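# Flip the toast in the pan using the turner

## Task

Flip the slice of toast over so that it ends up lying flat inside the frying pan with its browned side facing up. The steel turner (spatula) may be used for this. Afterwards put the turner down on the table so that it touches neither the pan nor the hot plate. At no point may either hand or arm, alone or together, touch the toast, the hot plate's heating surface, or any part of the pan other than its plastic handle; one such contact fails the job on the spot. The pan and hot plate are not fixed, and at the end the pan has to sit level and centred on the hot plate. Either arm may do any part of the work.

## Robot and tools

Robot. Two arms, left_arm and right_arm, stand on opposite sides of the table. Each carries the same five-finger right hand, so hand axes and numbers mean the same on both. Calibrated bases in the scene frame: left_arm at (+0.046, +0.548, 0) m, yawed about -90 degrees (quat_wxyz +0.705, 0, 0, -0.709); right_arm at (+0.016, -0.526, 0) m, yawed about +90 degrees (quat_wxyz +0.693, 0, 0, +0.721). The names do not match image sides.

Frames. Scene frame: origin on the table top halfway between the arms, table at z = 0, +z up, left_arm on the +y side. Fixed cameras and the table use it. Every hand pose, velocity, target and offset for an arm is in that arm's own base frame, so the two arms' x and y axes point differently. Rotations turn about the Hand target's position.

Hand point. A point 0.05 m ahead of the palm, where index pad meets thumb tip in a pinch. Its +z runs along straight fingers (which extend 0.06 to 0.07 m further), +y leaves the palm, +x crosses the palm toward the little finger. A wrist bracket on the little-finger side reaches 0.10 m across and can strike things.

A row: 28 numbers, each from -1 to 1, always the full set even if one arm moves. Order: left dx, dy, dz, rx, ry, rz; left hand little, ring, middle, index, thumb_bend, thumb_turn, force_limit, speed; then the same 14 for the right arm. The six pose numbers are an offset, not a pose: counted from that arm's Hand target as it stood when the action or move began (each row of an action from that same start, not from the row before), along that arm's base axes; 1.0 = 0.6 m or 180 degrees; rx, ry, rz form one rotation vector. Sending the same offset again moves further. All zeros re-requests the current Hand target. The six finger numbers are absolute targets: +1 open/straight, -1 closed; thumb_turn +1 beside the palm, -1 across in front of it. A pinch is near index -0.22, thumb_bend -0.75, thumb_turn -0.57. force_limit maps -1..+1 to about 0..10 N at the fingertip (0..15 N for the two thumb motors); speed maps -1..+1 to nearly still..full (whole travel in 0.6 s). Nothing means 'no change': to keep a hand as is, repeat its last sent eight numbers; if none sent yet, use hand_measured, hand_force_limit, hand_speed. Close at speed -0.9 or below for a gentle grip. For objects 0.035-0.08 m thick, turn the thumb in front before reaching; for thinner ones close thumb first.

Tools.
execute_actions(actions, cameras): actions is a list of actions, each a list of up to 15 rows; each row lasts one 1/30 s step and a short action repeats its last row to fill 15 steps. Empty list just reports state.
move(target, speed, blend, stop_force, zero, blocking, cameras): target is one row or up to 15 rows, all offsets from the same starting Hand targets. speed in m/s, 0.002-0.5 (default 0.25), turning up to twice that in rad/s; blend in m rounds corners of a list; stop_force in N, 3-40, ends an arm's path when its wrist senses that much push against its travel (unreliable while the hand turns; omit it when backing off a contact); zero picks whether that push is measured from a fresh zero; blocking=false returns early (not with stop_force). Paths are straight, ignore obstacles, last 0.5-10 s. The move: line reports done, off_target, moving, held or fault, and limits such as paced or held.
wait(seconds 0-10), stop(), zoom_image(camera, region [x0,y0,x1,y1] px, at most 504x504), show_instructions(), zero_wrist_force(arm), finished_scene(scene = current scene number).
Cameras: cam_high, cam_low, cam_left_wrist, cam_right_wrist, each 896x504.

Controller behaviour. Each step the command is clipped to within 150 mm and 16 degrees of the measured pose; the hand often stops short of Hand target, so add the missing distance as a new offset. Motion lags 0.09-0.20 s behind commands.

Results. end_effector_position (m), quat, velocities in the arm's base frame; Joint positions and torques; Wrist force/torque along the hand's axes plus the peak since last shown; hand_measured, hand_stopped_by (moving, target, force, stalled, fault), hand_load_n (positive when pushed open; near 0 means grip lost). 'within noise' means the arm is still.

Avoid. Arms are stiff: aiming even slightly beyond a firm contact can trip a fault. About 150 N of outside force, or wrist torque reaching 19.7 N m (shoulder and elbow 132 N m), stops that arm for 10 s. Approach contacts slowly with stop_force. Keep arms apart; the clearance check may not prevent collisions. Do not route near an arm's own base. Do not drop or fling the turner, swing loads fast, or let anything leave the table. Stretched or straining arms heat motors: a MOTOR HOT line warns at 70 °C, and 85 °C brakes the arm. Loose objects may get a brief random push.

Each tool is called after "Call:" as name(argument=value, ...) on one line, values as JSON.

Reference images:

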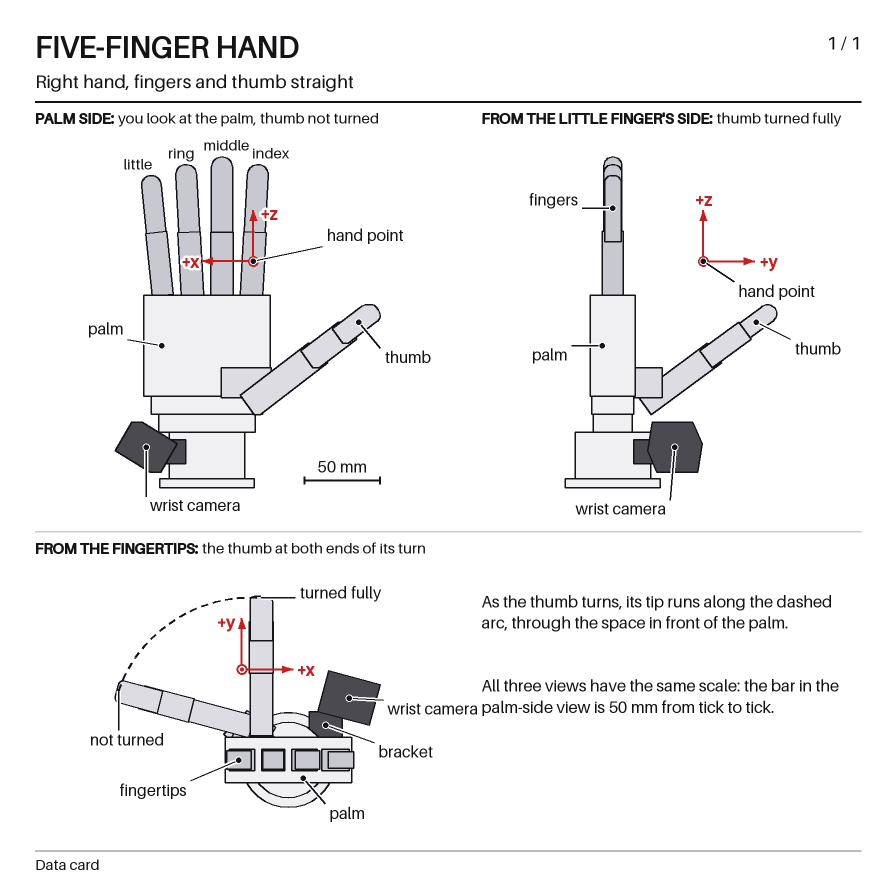

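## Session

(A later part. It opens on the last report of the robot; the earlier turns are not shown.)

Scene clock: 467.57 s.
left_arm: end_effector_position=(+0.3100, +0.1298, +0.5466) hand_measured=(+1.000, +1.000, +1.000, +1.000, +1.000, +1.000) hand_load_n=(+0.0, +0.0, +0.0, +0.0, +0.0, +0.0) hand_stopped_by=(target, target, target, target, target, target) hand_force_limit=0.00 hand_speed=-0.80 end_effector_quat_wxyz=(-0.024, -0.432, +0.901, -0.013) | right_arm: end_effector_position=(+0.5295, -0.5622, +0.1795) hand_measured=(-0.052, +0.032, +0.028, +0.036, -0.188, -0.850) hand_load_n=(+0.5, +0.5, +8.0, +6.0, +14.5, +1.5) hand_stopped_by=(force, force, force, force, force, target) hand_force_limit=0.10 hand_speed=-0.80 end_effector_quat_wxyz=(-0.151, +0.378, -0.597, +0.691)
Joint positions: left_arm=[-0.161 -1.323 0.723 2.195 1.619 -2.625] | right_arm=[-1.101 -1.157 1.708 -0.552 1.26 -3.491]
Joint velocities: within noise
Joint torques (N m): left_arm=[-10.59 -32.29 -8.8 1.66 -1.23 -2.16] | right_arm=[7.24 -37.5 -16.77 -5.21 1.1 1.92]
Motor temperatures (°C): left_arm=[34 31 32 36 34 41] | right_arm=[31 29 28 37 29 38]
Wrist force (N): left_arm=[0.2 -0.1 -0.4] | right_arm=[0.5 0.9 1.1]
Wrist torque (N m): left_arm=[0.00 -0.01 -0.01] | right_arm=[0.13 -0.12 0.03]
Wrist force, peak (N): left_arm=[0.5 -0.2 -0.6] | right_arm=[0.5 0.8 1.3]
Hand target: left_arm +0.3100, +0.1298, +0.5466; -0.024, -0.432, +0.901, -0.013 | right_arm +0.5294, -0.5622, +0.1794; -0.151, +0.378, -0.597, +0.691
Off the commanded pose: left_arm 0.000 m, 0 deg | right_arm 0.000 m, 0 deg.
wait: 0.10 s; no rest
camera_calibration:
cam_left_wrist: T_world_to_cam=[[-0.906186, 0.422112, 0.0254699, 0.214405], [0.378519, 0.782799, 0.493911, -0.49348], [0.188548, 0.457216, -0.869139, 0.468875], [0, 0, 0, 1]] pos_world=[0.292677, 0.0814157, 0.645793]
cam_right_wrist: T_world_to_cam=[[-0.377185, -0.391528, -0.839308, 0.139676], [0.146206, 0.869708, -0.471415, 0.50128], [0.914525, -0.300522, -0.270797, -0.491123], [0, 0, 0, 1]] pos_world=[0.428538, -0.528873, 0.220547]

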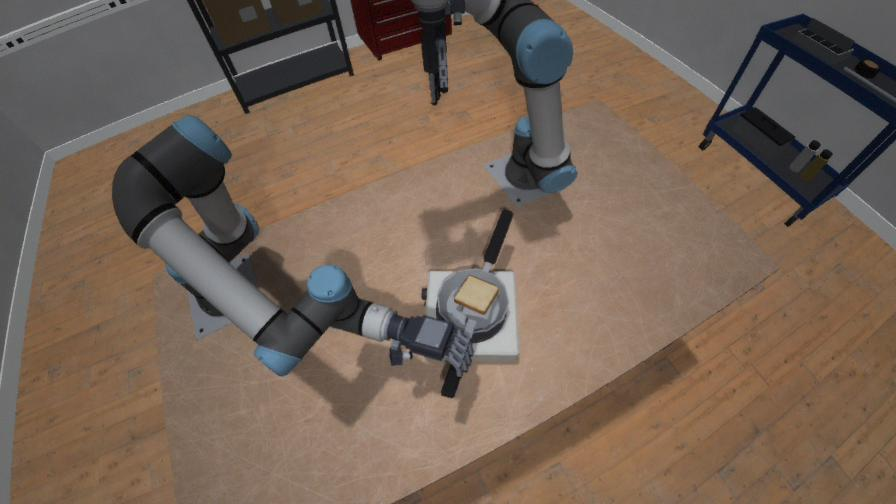

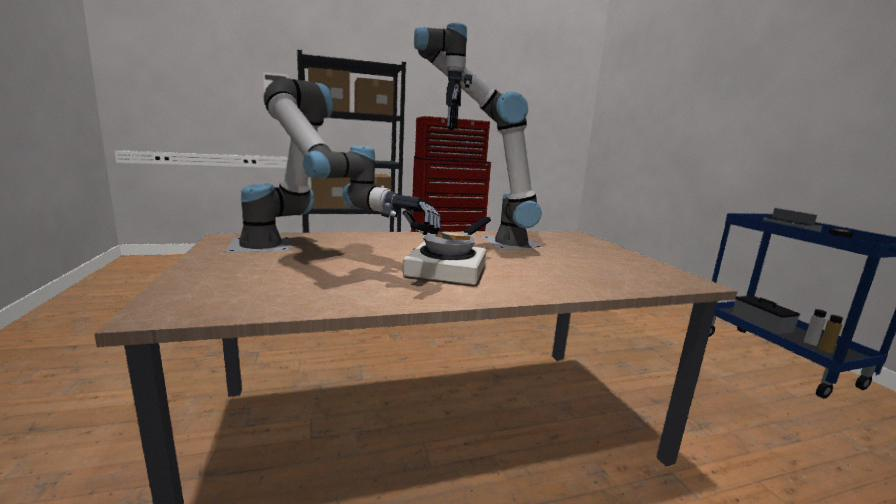

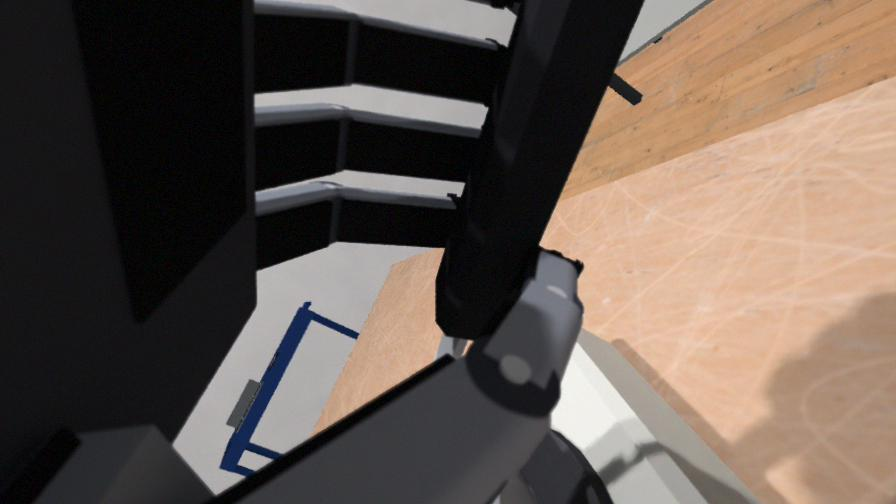

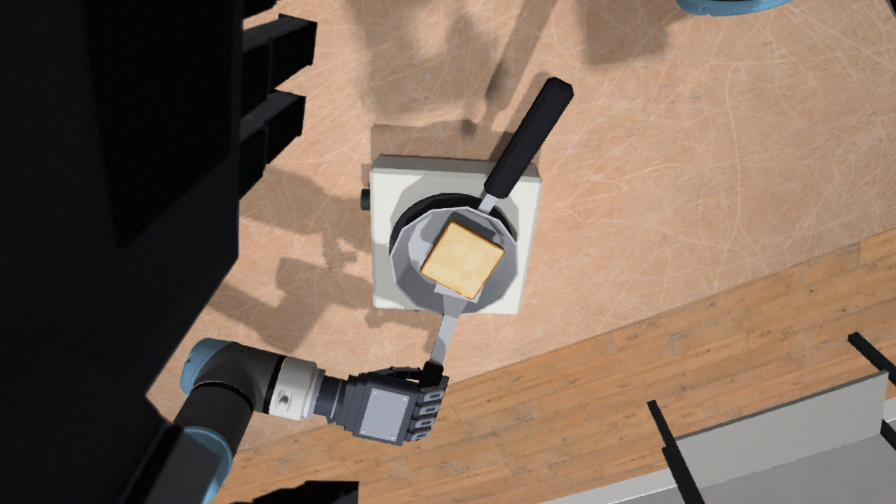

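Call:
move(target=[0,0,0,0,0,0,1,1,1,1,1,1,0,-0.8,-0.0945,-0.0703,0.0067,0,0,0,-0.25,-0.2,-0.15,-0.1,-0.4,-0.85,0.1,-0.8], speed=0.04, cameras=["cam_right_wrist","cam_low"])

Call:
zoom_image(camera="cam_low", region=[390, 190, 490, 290])

Call:
zoom_image(camera="cam_right_wrist", region=[350, 190, 530, 500])

Scene clock: 478.87 s.
left_arm: end_effector_position=(+0.3100, +0.1298, +0.5466) hand_measured=(+1.000, +1.000, +1.000, +1.000, +1.000, +1.000) hand_load_n=(+0.0, +0.0, +0.0, +0.0, +0.0, +0.0) hand_stopped_by=(target, target, target, target, target, target) hand_force_limit=0.00 hand_speed=-0.80 end_effector_quat_wxyz=(-0.024, -0.432, +0.901, -0.013) | right_arm: end_effector_position=(+0.4727, -0.6044, +0.1835) hand_measured=(-0.052, +0.032, +0.028, +0.036, -0.188, -0.850) hand_load_n=(+1.0, +0.0, +7.5, +6.0, +14.0, +1.0) hand_stopped_by=(force, force, force, force, force, target) hand_force_limit=0.10 hand_speed=-0.80 end_effector_quat_wxyz=(-0.151, +0.378, -0.597, +0.691)
Joint positions: left_arm=[-0.161 -1.323 0.723 2.195 1.619 -2.625] | right_arm=[-1.238 -1.164 1.708 -0.544 1.123 -3.491]
Joint velocities: within noise
Joint torques (N m): left_arm=[-10.45 -32.42 -8.94 1.76 -1.19 -2.04] | right_arm=[9.9 -39.49 -31.11 -0.85 1.04 2.51]
Motor temperatures (°C): left_arm=[34 31 32 36 34 41] | right_arm=[31 29 28 37 29 38]
Wrist force (N): left_arm=[0.4 -0.4 -0.6] | right_arm=[0.3 0.8 1.3]
Wrist torque (N m): left_arm=[-0.02 -0.04 -0.01] | right_arm=[0.13 -0.10 0.00]
Wrist force, peak (N): left_arm=[0.6 -0.3 -0.7] | right_arm=[0.4 1.1 1.5]
Hand target: left_arm +0.3100, +0.1298, +0.5466; -0.024, -0.432, +0.901, -0.013 | right_arm +0.4727, -0.6044, +0.1834; -0.151, +0.378, -0.597, +0.691
Off the commanded pose: left_arm 0.000 m, 0 deg | right_arm 0.000 m, 0 deg.
move: done
camera_calibration:
cam_right_wrist: T_world_to_cam=[[-0.377263, -0.391448, -0.83931, 0.105142], [0.146222, 0.869733, -0.471363, 0.548153], [0.91449, -0.300554, -0.27088, -0.450785], [0, 0, 0, 1]] pos_world=[0.371752, -0.571074, 0.224517]
Images, in order (width x height): cam_low 896x504, cam_right_wrist 896x504.

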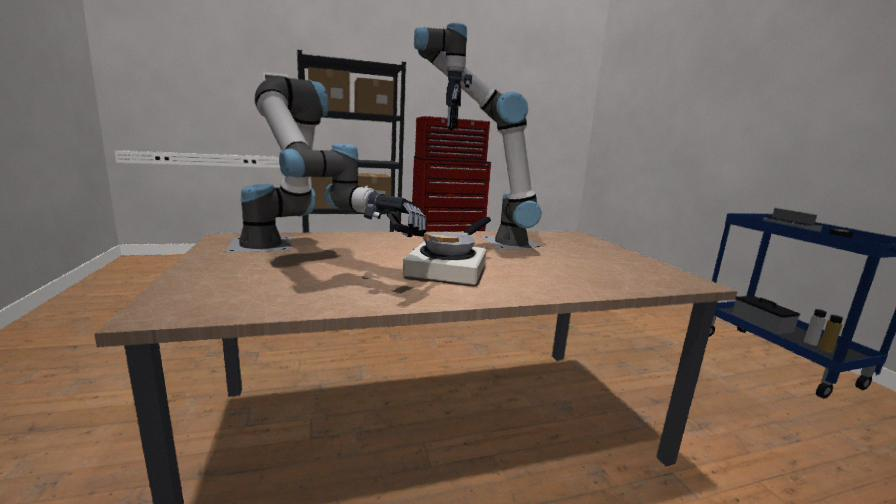

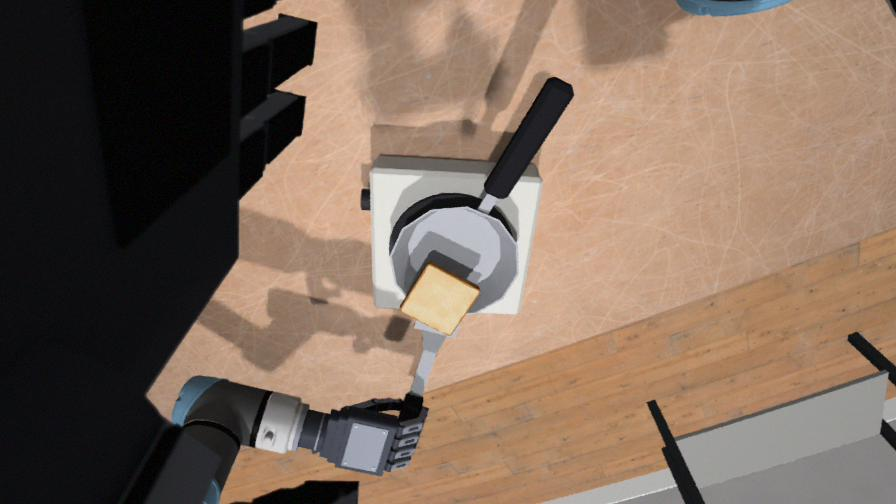

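Scaled by 5.040 from the camera's 896x504 image, which has a finer 1280x720 frame.

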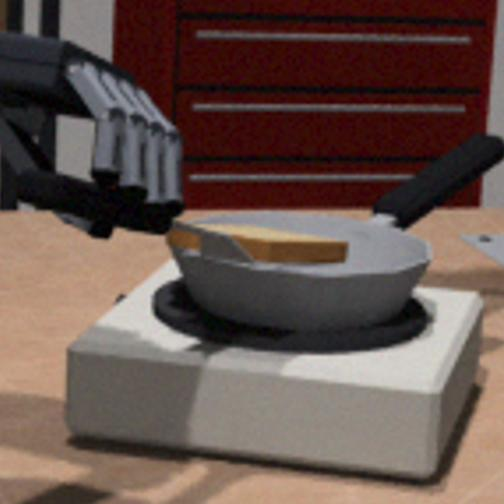

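Scaled by 1.626 from the camera's 896x504 image, which has a finer 1280x720 frame.

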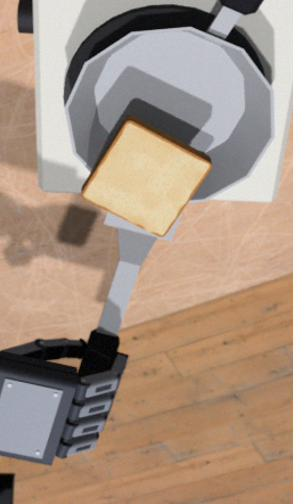

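Call:
move(target=[0,0,0,0,0,0,1,1,1,1,1,1,0,-0.8,0.0352,0.0348,0.0633,-0.0626,0.0631,0,-0.25,-0.2,-0.15,-0.1,-0.4,-0.85,0.1,-0.8], speed=0.06, cameras=["cam_right_wrist","cam_low"])

Call:
zoom_image(camera="cam_low", region=[390, 190, 490, 290])

Call:
zoom_image(camera="cam_right_wrist", region=[350, 190, 530, 500])

Scene clock: 483.27 s.
left_arm: end_effector_position=(+0.3100, +0.1298, +0.5466) hand_measured=(+1.000, +1.000, +1.000, +1.000, +1.000, +1.000) hand_load_n=(+0.0, +0.0, +0.0, +0.0, +0.0, +0.0) hand_stopped_by=(target, target, target, target, target, target) hand_force_limit=0.00 hand_speed=-0.80 end_effector_quat_wxyz=(-0.024, -0.432, +0.901, -0.013) | right_arm: end_effector_position=(+0.4939, -0.5834, +0.2215) hand_measured=(-0.052, +0.032, +0.028, +0.036, -0.188, -0.850) hand_load_n=(+0.5, +0.0, +8.0, +6.5, +14.0, +1.5) hand_stopped_by=(force, force, force, force, force, target) hand_force_limit=0.10 hand_speed=-0.80 end_effector_quat_wxyz=(-0.054, +0.458, -0.538, +0.705)
Joint positions: left_arm=[-0.161 -1.323 0.723 2.195 1.619 -2.625] | right_arm=[-1.148 -1.222 1.682 -0.461 1.212 -3.77]
Joint velocities: within noise
Joint torques (N m): left_arm=[-12.34 -33.37 -9.71 1.69 -1.33 -2.14] | right_arm=[-8.51 -37.19 -27.4 -4.59 -1.14 1.81]
Motor temperatures (°C): left_arm=[34 31 32 36 34 41] | right_arm=[31 29 28 37 29 38]
Wrist force (N): left_arm=[0.3 -0.4 0.0] | right_arm=[-0.3 0.9 1.5]
Wrist torque (N m): left_arm=[-0.07 -0.04 -0.01] | right_arm=[0.11 -0.03 -0.07]
Wrist force, peak (N): left_arm=[0.2 -0.5 -0.7] | right_arm=[0.8 1.3 1.1]
Hand target: left_arm +0.3100, +0.1298, +0.5466; -0.024, -0.432, +0.901, -0.013 | right_arm +0.4939, -0.5835, +0.2214; -0.054, +0.458, -0.539, +0.705
Off the commanded pose: left_arm 0.000 m, 0 deg | right_arm 0.000 m, 0 deg.
move: done
camera_calibration:
cam_right_wrist: T_world_to_cam=[[-0.5265, -0.539535, -0.657038, 0.100239], [0.034185, 0.758767, -0.650464, 0.574939], [0.849487, -0.364931, -0.381047, -0.434672], [0, 0, 0, 1]] pos_world=[0.40237, -0.540787, 0.274208]
Images, in order (width x height): cam_low 896x504, cam_right_wrist 896x504.

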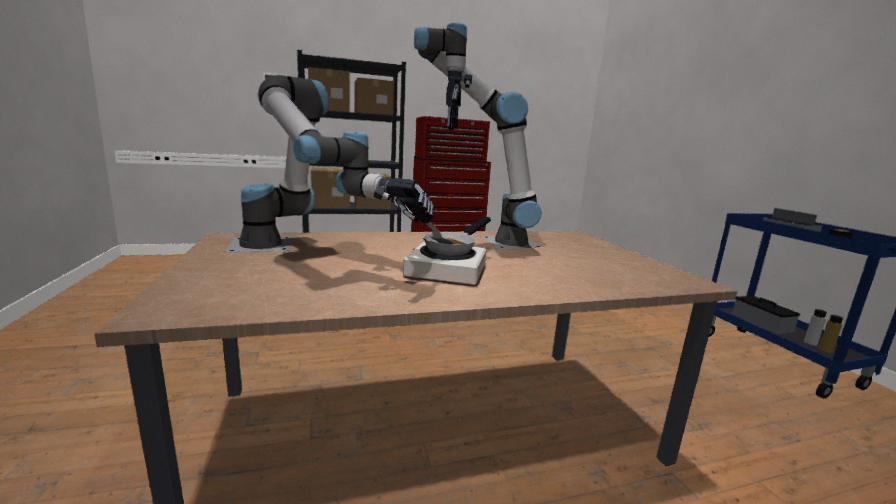

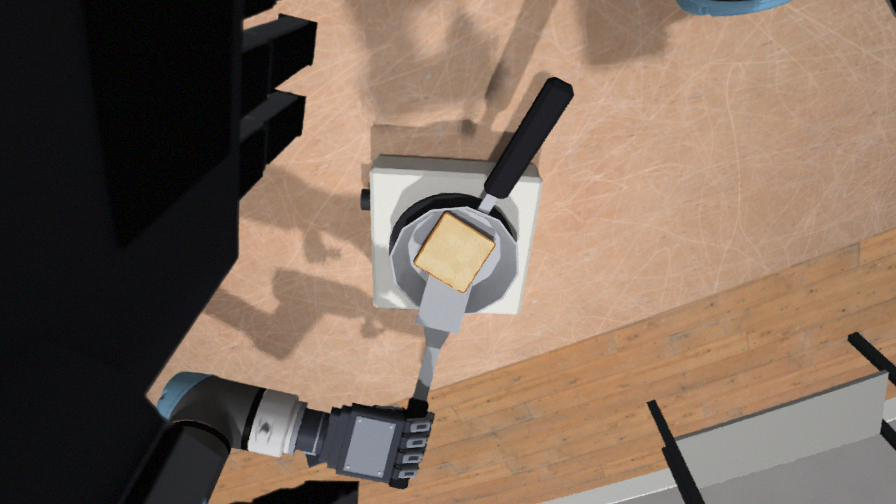

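Scaled by 5.040 from the camera's 896x504 image, which has a finer 1280x720 frame.

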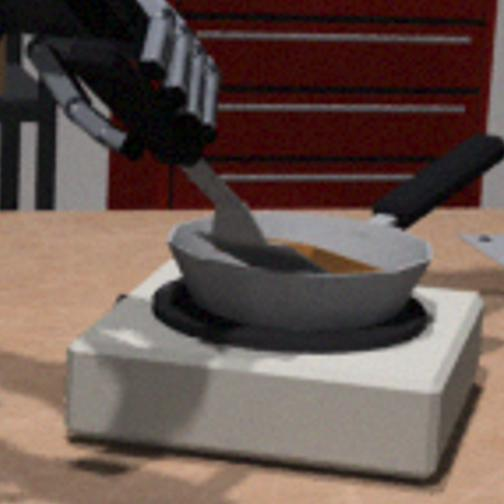

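Scaled by 1.626 from the camera's 896x504 image, which has a finer 1280x720 frame.

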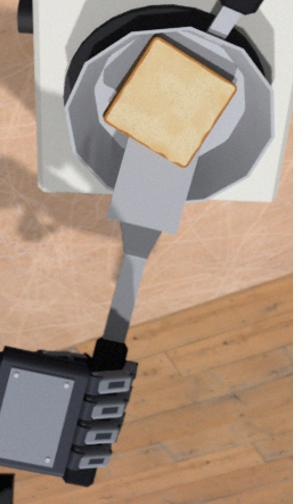

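Call:
move(target=[0,0,0,0,0,0,1,1,1,1,1,1,0,-0.8,0.0382,0.0567,-0.1173,0.0626,-0.0631,0,-0.25,-0.2,-0.15,-0.1,-0.4,-0.85,0.1,-0.8], speed=0.03, stop_force=6, cameras=["cam_right_wrist","cam_low"])

Call:
zoom_image(camera="cam_low", region=[390, 190, 490, 290])

Call:
zoom_image(camera="cam_right_wrist", region=[350, 190, 530, 500])

Scene clock: 499.17 s.
left_arm: end_effector_position=(+0.3100, +0.1298, +0.5466) hand_measured=(+1.000, +1.000, +1.000, +1.000, +1.000, +1.000) hand_load_n=(+0.0, +0.0, +0.0, +0.0, +0.0, +0.0) hand_stopped_by=(target, target, target, target, target, target) hand_force_limit=0.00 hand_speed=-0.80 end_effector_quat_wxyz=(-0.024, -0.432, +0.901, -0.013) | right_arm: end_effector_position=(+0.5168, -0.5495, +0.1510) hand_measured=(-0.052, +0.032, +0.028, +0.036, -0.188, -0.850) hand_load_n=(+1.0, +0.0, +8.0, +6.0, +14.0, +1.0) hand_stopped_by=(force, force, force, force, force, target) hand_force_limit=0.10 hand_speed=-0.80 end_effector_quat_wxyz=(-0.151, +0.378, -0.597, +0.691)
Joint positions: left_arm=[-0.161 -1.323 0.723 2.195 1.619 -2.625] | right_arm=[-1.113 -1.155 1.793 -0.639 1.248 -3.491]
Joint velocities: within noise
Joint torques (N m): left_arm=[-10.87 -32.23 -8.57 1.94 -1.06 -2.13] | right_arm=[-4.05 -48.5 -33.92 -0.04 -1.41 -1.78]
Motor temperatures (°C): left_arm=[34 31 32 36 34 41] | right_arm=[31 29 28 37 29 38]
Wrist force (N): left_arm=[0.2 -0.3 -0.5] | right_arm=[0.7 0.8 1.3]
Wrist torque (N m): left_arm=[-0.02 -0.02 -0.02] | right_arm=[0.11 -0.14 0.01]
Wrist force, peak (N): left_arm=[0.5 -0.2 -0.8] | right_arm=[-0.3 1.0 1.6]
Hand target: left_arm +0.3100, +0.1298, +0.5466; -0.024, -0.432, +0.901, -0.013 | right_arm +0.5168, -0.5495, +0.1510; -0.151, +0.378, -0.597, +0.691
Off the commanded pose: left_arm 0.000 m, 0 deg | right_arm 0.000 m, 0 deg.
move: done
camera_calibration:
cam_right_wrist: T_world_to_cam=[[-0.377257, -0.391412, -0.839329, 0.116065], [0.146152, 0.869778, -0.471303, 0.478636], [0.914504, -0.300472, -0.270924, -0.483357], [0, 0, 0, 1]] pos_world=[0.415865, -0.516113, 0.192047]
Images, in order (width x height): cam_low 896x504, cam_right_wrist 896x504.

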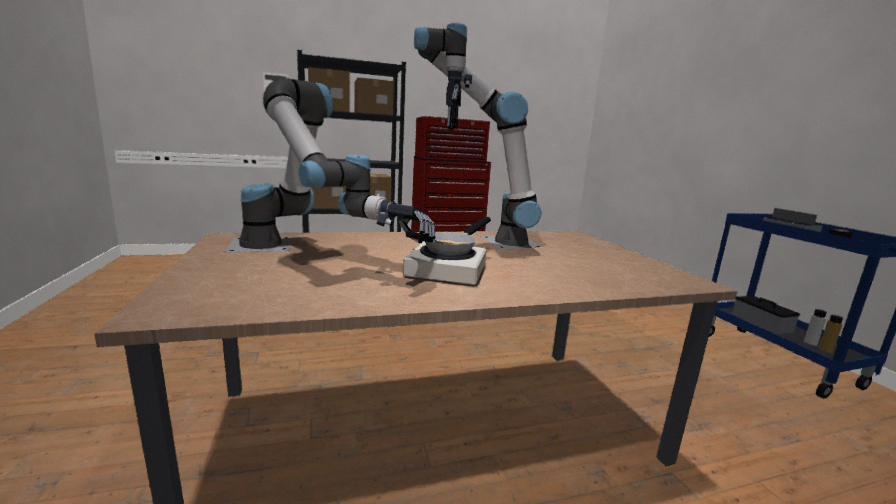

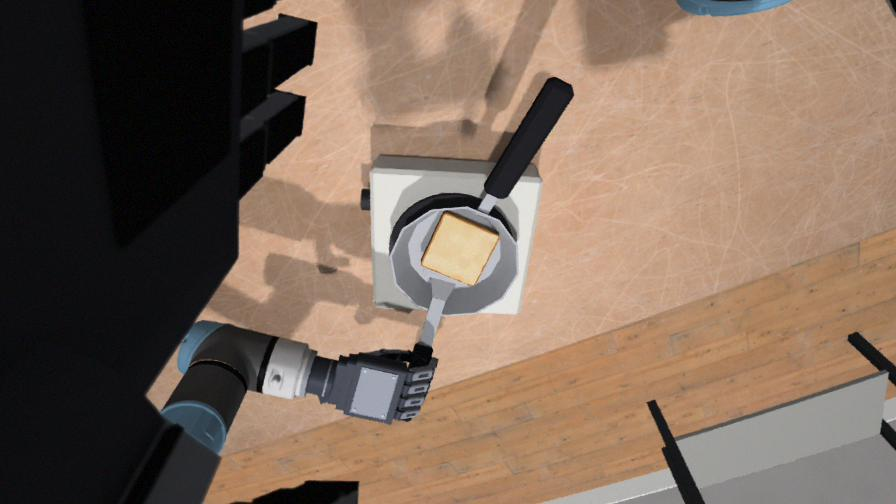

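Scaled by 5.040 from the camera's 896x504 image, which has a finer 1280x720 frame.

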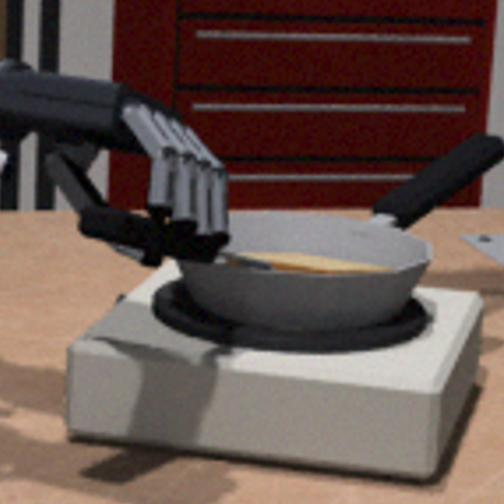

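Scaled by 1.626 from the camera's 896x504 image, which has a finer 1280x720 frame.

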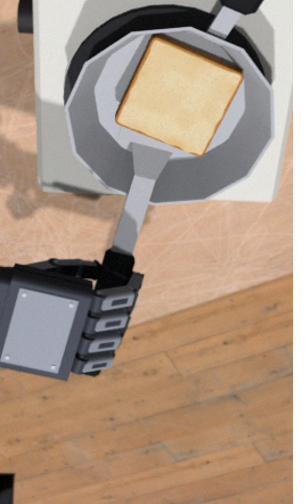

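Call:
move(target=[[0,0,0,0,0,0,1,1,1,1,1,1,0,-0.8,0,0,0.07,0,0,0,-0.25,-0.2,-0.15,-0.1,-0.4,-0.85,0.1,-0.8],[0,0,0,0,0,0,1,1,1,1,1,1,0,-0.8,-0.149,-0.1337,0.1,0,0,0,-0.25,-0.2,-0.15,-0.1,-0.4,-0.85,0.1,-0.8]], speed=0.05, blend=[0.02,0], cameras=["cam_right_wrist","cam_low"])

Call:
zoom_image(camera="cam_low", region=[390, 190, 490, 290])

Call:
zoom_image(camera="cam_right_wrist", region=[350, 190, 530, 500])

Scene clock: 506.70 s.
left_arm: end_effector_position=(+0.3100, +0.1298, +0.5466) hand_measured=(+1.000, +1.000, +1.000, +1.000, +1.000, +1.000) hand_load_n=(+0.0, +0.0, +0.0, +0.0, +0.0, +0.0) hand_stopped_by=(target, target, target, target, target, target) hand_force_limit=0.00 hand_speed=-0.80 end_effector_quat_wxyz=(-0.024, -0.432, +0.901, -0.013) | right_arm: end_effector_position=(+0.4273, -0.6298, +0.2110) hand_measured=(-0.052, +0.032, +0.028, +0.036, -0.188, -0.850) hand_load_n=(+0.5, +0.0, +7.5, +6.0, +14.0, +1.0) hand_stopped_by=(force, force, force, force, force, target) hand_force_limit=0.10 hand_speed=-0.80 end_effector_quat_wxyz=(-0.151, +0.378, -0.597, +0.691)
Joint positions: left_arm=[-0.161 -1.323 0.723 2.195 1.619 -2.625] | right_arm=[-1.338 -1.2 1.679 -0.48 1.023 -3.491]
Joint velocities: within noise
Joint torques (N m): left_arm=[-11.16 -31.84 -10.4 1.77 -0.99 -2.15] | right_arm=[8.85 -46.44 -18.05 -3.41 1.26 1.57]
Motor temperatures (°C): left_arm=[34 31 32 36 34 41] | right_arm=[31 29 28 37 29 38]
Wrist force (N): left_arm=[0.2 -0.3 -0.3] | right_arm=[0.1 1.1 1.3]
Wrist torque (N m): left_arm=[-0.04 -0.03 -0.01] | right_arm=[0.17 -0.06 -0.07]
Wrist force, peak (N): left_arm=[0.2 -0.6 -0.8] | right_arm=[0.4 1.4 1.4]
Hand target: left_arm +0.3100, +0.1298, +0.5466; -0.024, -0.432, +0.901, -0.013 | right_arm +0.4274, -0.6297, +0.2110; -0.151, +0.378, -0.597, +0.691
Off the commanded pose: left_arm 0.000 m, 0 deg | right_arm 0.000 m, 0 deg.
move: done
camera_calibration:
cam_right_wrist: T_world_to_cam=[[-0.377294, -0.391303, -0.839364, 0.101343], [0.146202, 0.869816, -0.471217, 0.589842], [0.91448, -0.300504, -0.270967, -0.40942], [0, 0, 0, 1]] pos_world=[0.326407, -0.59643, 0.252068]
Images, in order (width x height): cam_low 896x504, cam_right_wrist 896x504.

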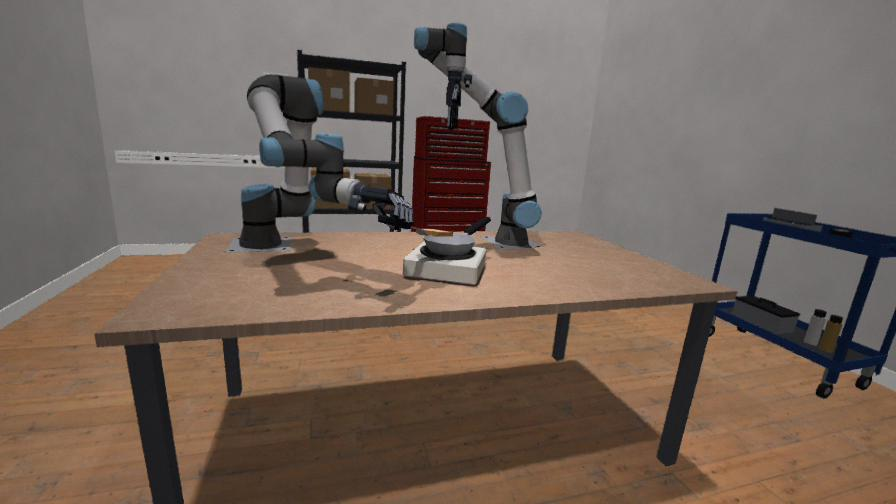

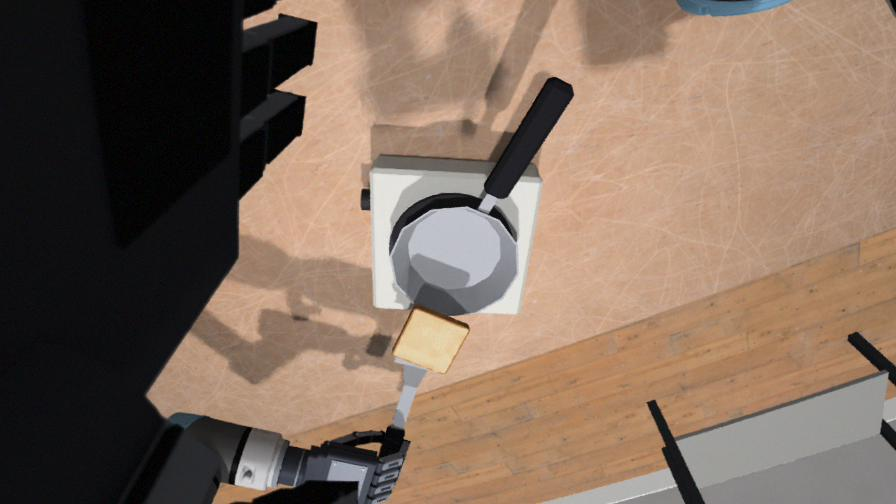

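Scaled by 5.040 from the camera's 896x504 image, which has a finer 1280x720 frame.

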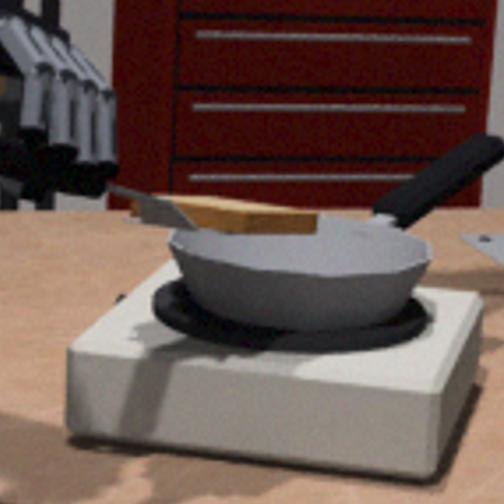

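Scaled by 1.626 from the camera's 896x504 image, which has a finer 1280x720 frame.

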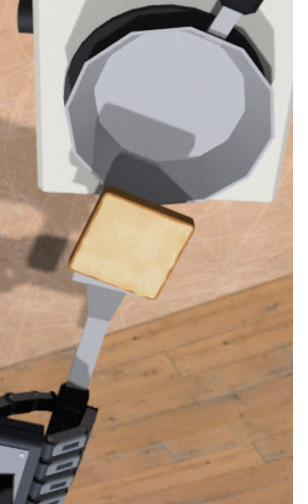

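Call:
move(target=[0,0,0,0,0,0,1,1,1,1,1,1,0,-0.8,0.0517,0.0698,0.118,-0.0782,0.0789,0,-0.25,-0.2,-0.15,-0.1,-0.4,-0.85,0.1,-0.8], speed=0.06, cameras=["cam_right_wrist","cam_low"])

Call:
zoom_image(camera="cam_low", region=[390, 190, 490, 290])

Call:
zoom_image(camera="cam_right_wrist", region=[350, 190, 530, 500])

Scene clock: 512.17 s.
left_arm: end_effector_position=(+0.3100, +0.1298, +0.5466) hand_measured=(+1.000, +1.000, +1.000, +1.000, +1.000, +1.000) hand_load_n=(+0.0, +0.0, +0.0, +0.0, +0.0, +0.0) hand_stopped_by=(target, target, target, target, target, target) hand_force_limit=0.00 hand_speed=-0.80 end_effector_quat_wxyz=(-0.024, -0.432, +0.901, -0.013) | right_arm: end_effector_position=(+0.4585, -0.5877, +0.2819) hand_measured=(-0.052, +0.032, +0.028, +0.036, -0.188, -0.850) hand_load_n=(+0.5, +0.5, +8.0, +6.5, +14.0, +1.5) hand_stopped_by=(force, force, force, force, force, target) hand_force_limit=0.10 hand_speed=-0.80 end_effector_quat_wxyz=(-0.029, +0.476, -0.522, +0.707)
Joint positions: left_arm=[-0.161 -1.323 0.723 2.195 1.619 -2.625] | right_arm=[-1.21 -1.319 1.648 -0.33 1.15 -3.84]
Joint velocities: within noise
Joint torques (N m): left_arm=[-11.72 -32.53 -9.74 1.63 -1.06 -2.18] | right_arm=[-7.68 -32.74 -25.31 -4.95 -1.12 1.94]
Motor temperatures (°C): left_arm=[34 31 32 36 34 41] | right_arm=[31 29 28 37 29 38]
Wrist force (N): left_arm=[0.3 -0.4 -0.6] | right_arm=[-0.5 0.6 1.0]
Wrist torque (N m): left_arm=[-0.02 -0.02 -0.01] | right_arm=[0.15 0.03 -0.09]
Wrist force, peak (N): left_arm=[0.4 -0.2 -0.8] | right_arm=[0.4 1.4 1.6]
Hand target: left_arm +0.3100, +0.1298, +0.5466; -0.024, -0.432, +0.901, -0.013 | right_arm +0.4584, -0.5878, +0.2818; -0.029, +0.476, -0.522, +0.707
Off the commanded pose: left_arm 0.000 m, 0 deg | right_arm 0.000 m, 0 deg.
move: done
camera_calibration:
cam_right_wrist: T_world_to_cam=[[-0.557785, -0.570443, -0.602886, 0.0998518], [0.000989254, 0.725923, -0.687775, 0.625187], [0.829985, -0.384227, -0.404345, -0.378931], [0, 0, 0, 1]] pos_world=[0.369585, -0.542474, 0.336969]
Images, in order (width x height): cam_low 896x504, cam_right_wrist 896x504.

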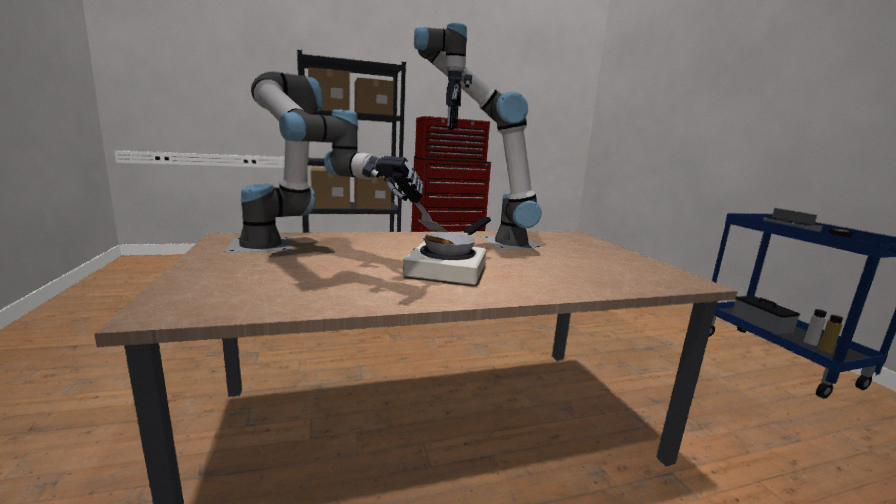

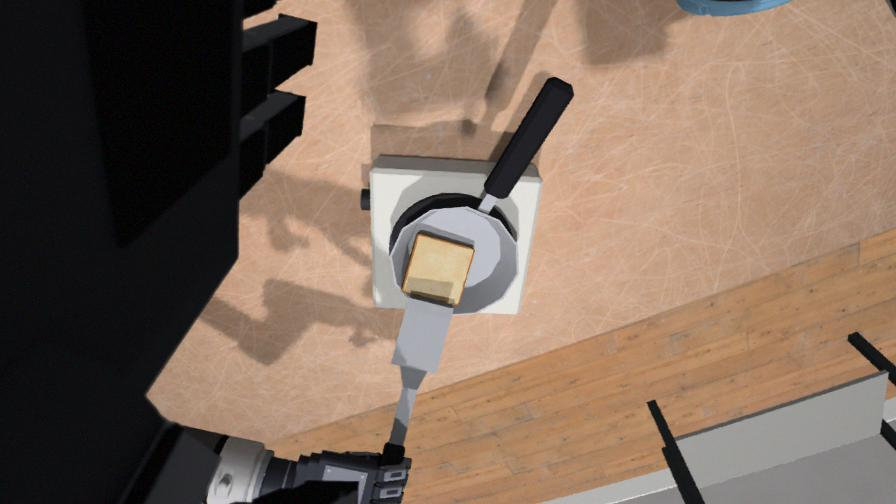

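Scaled by 5.040 from the camera's 896x504 image, which has a finer 1280x720 frame.

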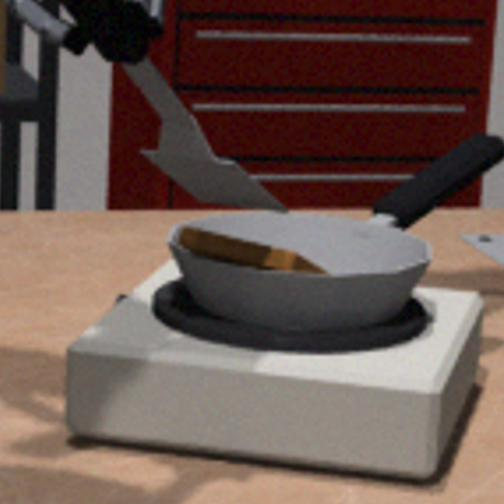

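Scaled by 1.626 from the camera's 896x504 image, which has a finer 1280x720 frame.

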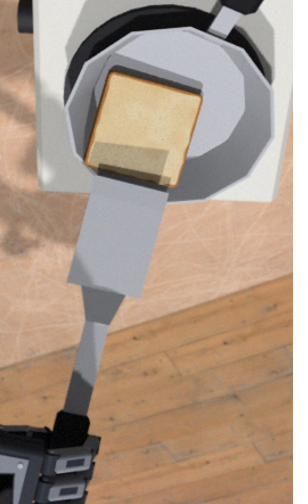

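Call:
move(target=[0,0,0,0,0,0,1,1,1,1,1,1,0,-0.8,0.2155,0.2463,0.1077,-0.1017,0.1026,0,-0.25,-0.2,-0.15,-0.1,-0.4,-0.85,0.1,-0.8], speed=0.1, cameras=["cam_high","cam_right_wrist","cam_low"])

Call:
zoom_image(camera="cam_low", region=[390, 170, 490, 290])

Call:
zoom_image(camera="cam_right_wrist", region=[350, 170, 550, 400])

Call:
zoom_image(camera="cam_high", region=[390, 230, 540, 380])

Scene clock: 523.90 s.
left_arm: end_effector_position=(+0.3100, +0.1298, +0.5466) hand_measured=(+1.000, +1.000, +1.000, +1.000, +1.000, +1.000) hand_load_n=(+0.0, +0.0, +0.0, +0.0, +0.0, -0.5) hand_stopped_by=(target, target, target, target, target, target) hand_force_limit=0.00 hand_speed=-0.80 end_effector_quat_wxyz=(-0.024, -0.432, +0.901, -0.013) | right_arm: end_effector_position=(+0.5877, -0.4401, +0.3464) hand_measured=(-0.052, +0.032, +0.028, +0.036, -0.188, -0.850) hand_load_n=(+0.5, +0.0, +8.0, +7.0, +13.5, +2.0) hand_stopped_by=(force, force, force, force, force, target) hand_force_limit=0.10 hand_speed=-0.80 end_effector_quat_wxyz=(+0.130, +0.582, -0.402, +0.695)
Joint positions: left_arm=[-0.161 -1.323 0.723 2.195 1.619 -2.625] | right_arm=[-0.755 -1.342 1.541 -0.2 1.606 -4.294]
Joint velocities: within noise
Joint torques (N m): left_arm=[-11.04 -32.92 -9.27 1.61 -1.19 -2.12] | right_arm=[-0.06 -44.72 -21.49 -5.2 -0.25 0.71]
Motor temperatures (°C): left_arm=[34 31 32 36 34 41] | right_arm=[31 29 28 37 29 38]
Wrist force (N): left_arm=[0.3 -0.4 -0.4] | right_arm=[-0.8 0.5 0.2]
Wrist torque (N m): left_arm=[-0.04 -0.03 -0.02] | right_arm=[0.24 0.05 -0.12]
Wrist force, peak (N): left_arm=[0.2 -0.1 -0.9] | right_arm=[0.1 1.8 1.4]
Hand target: left_arm +0.3100, +0.1298, +0.5466; -0.024, -0.432, +0.901, -0.013 | right_arm +0.5877, -0.4400, +0.3464; +0.130, +0.582, -0.402, +0.695
Off the commanded pose: left_arm 0.000 m, 0 deg | right_arm 0.000 m, 0 deg.
move: done
camera_calibration:
cam_right_wrist: T_world_to_cam=[[-0.68817, -0.699624, -0.192219, 0.172599], [-0.249934, 0.477302, -0.842446, 0.653821], [0.681142, -0.531704, -0.503325, -0.346527], [0, 0, 0, 1]] pos_world=[0.518224, -0.375565, 0.40957]
Images, in order (width x height): cam_high 896x504, cam_low 896x504, cam_right_wrist 896x504.

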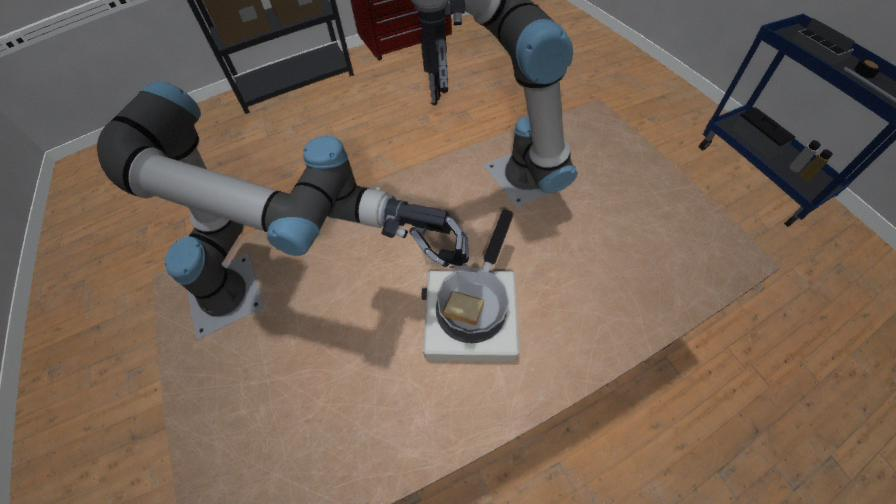

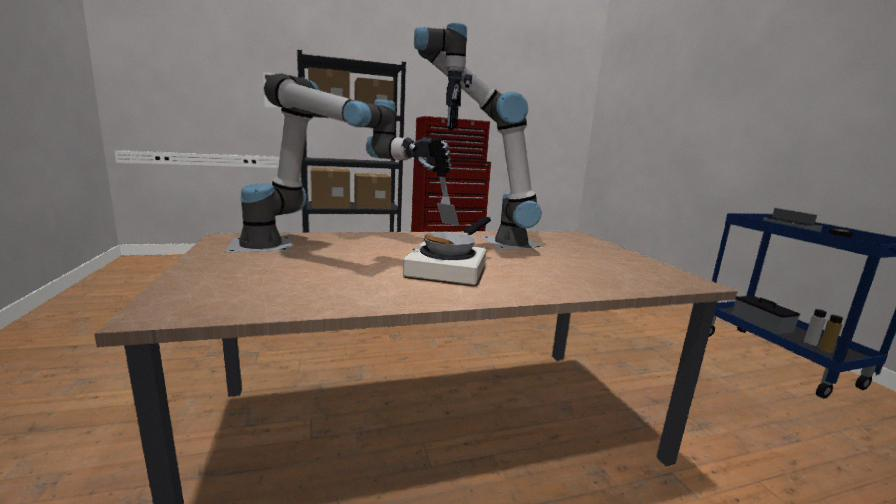

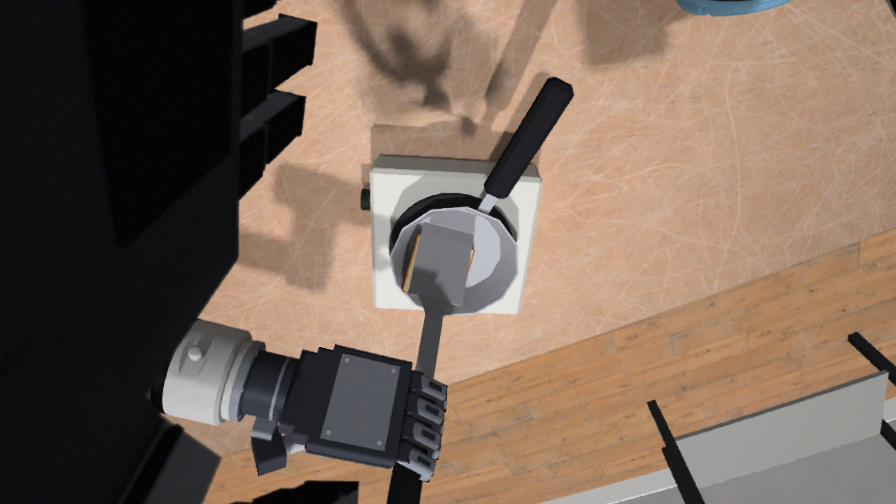

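Scaled by 4.200 from the camera's 896x504 image, which has a finer 1280x720 frame.

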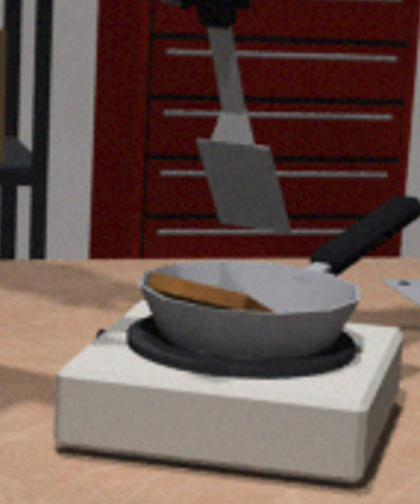

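Scaled by 2.191 from the camera's 896x504 image, which has a finer 1280x720 frame.

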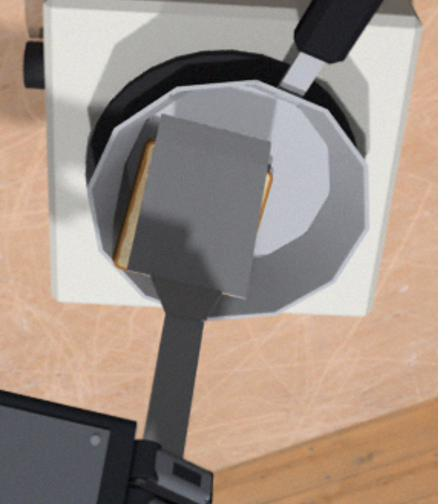

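Scaled by 3.360 from the camera's 896x504 image, which has a finer 1280x720 frame.

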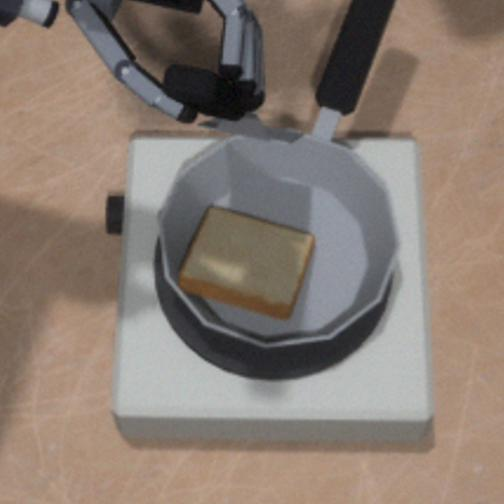

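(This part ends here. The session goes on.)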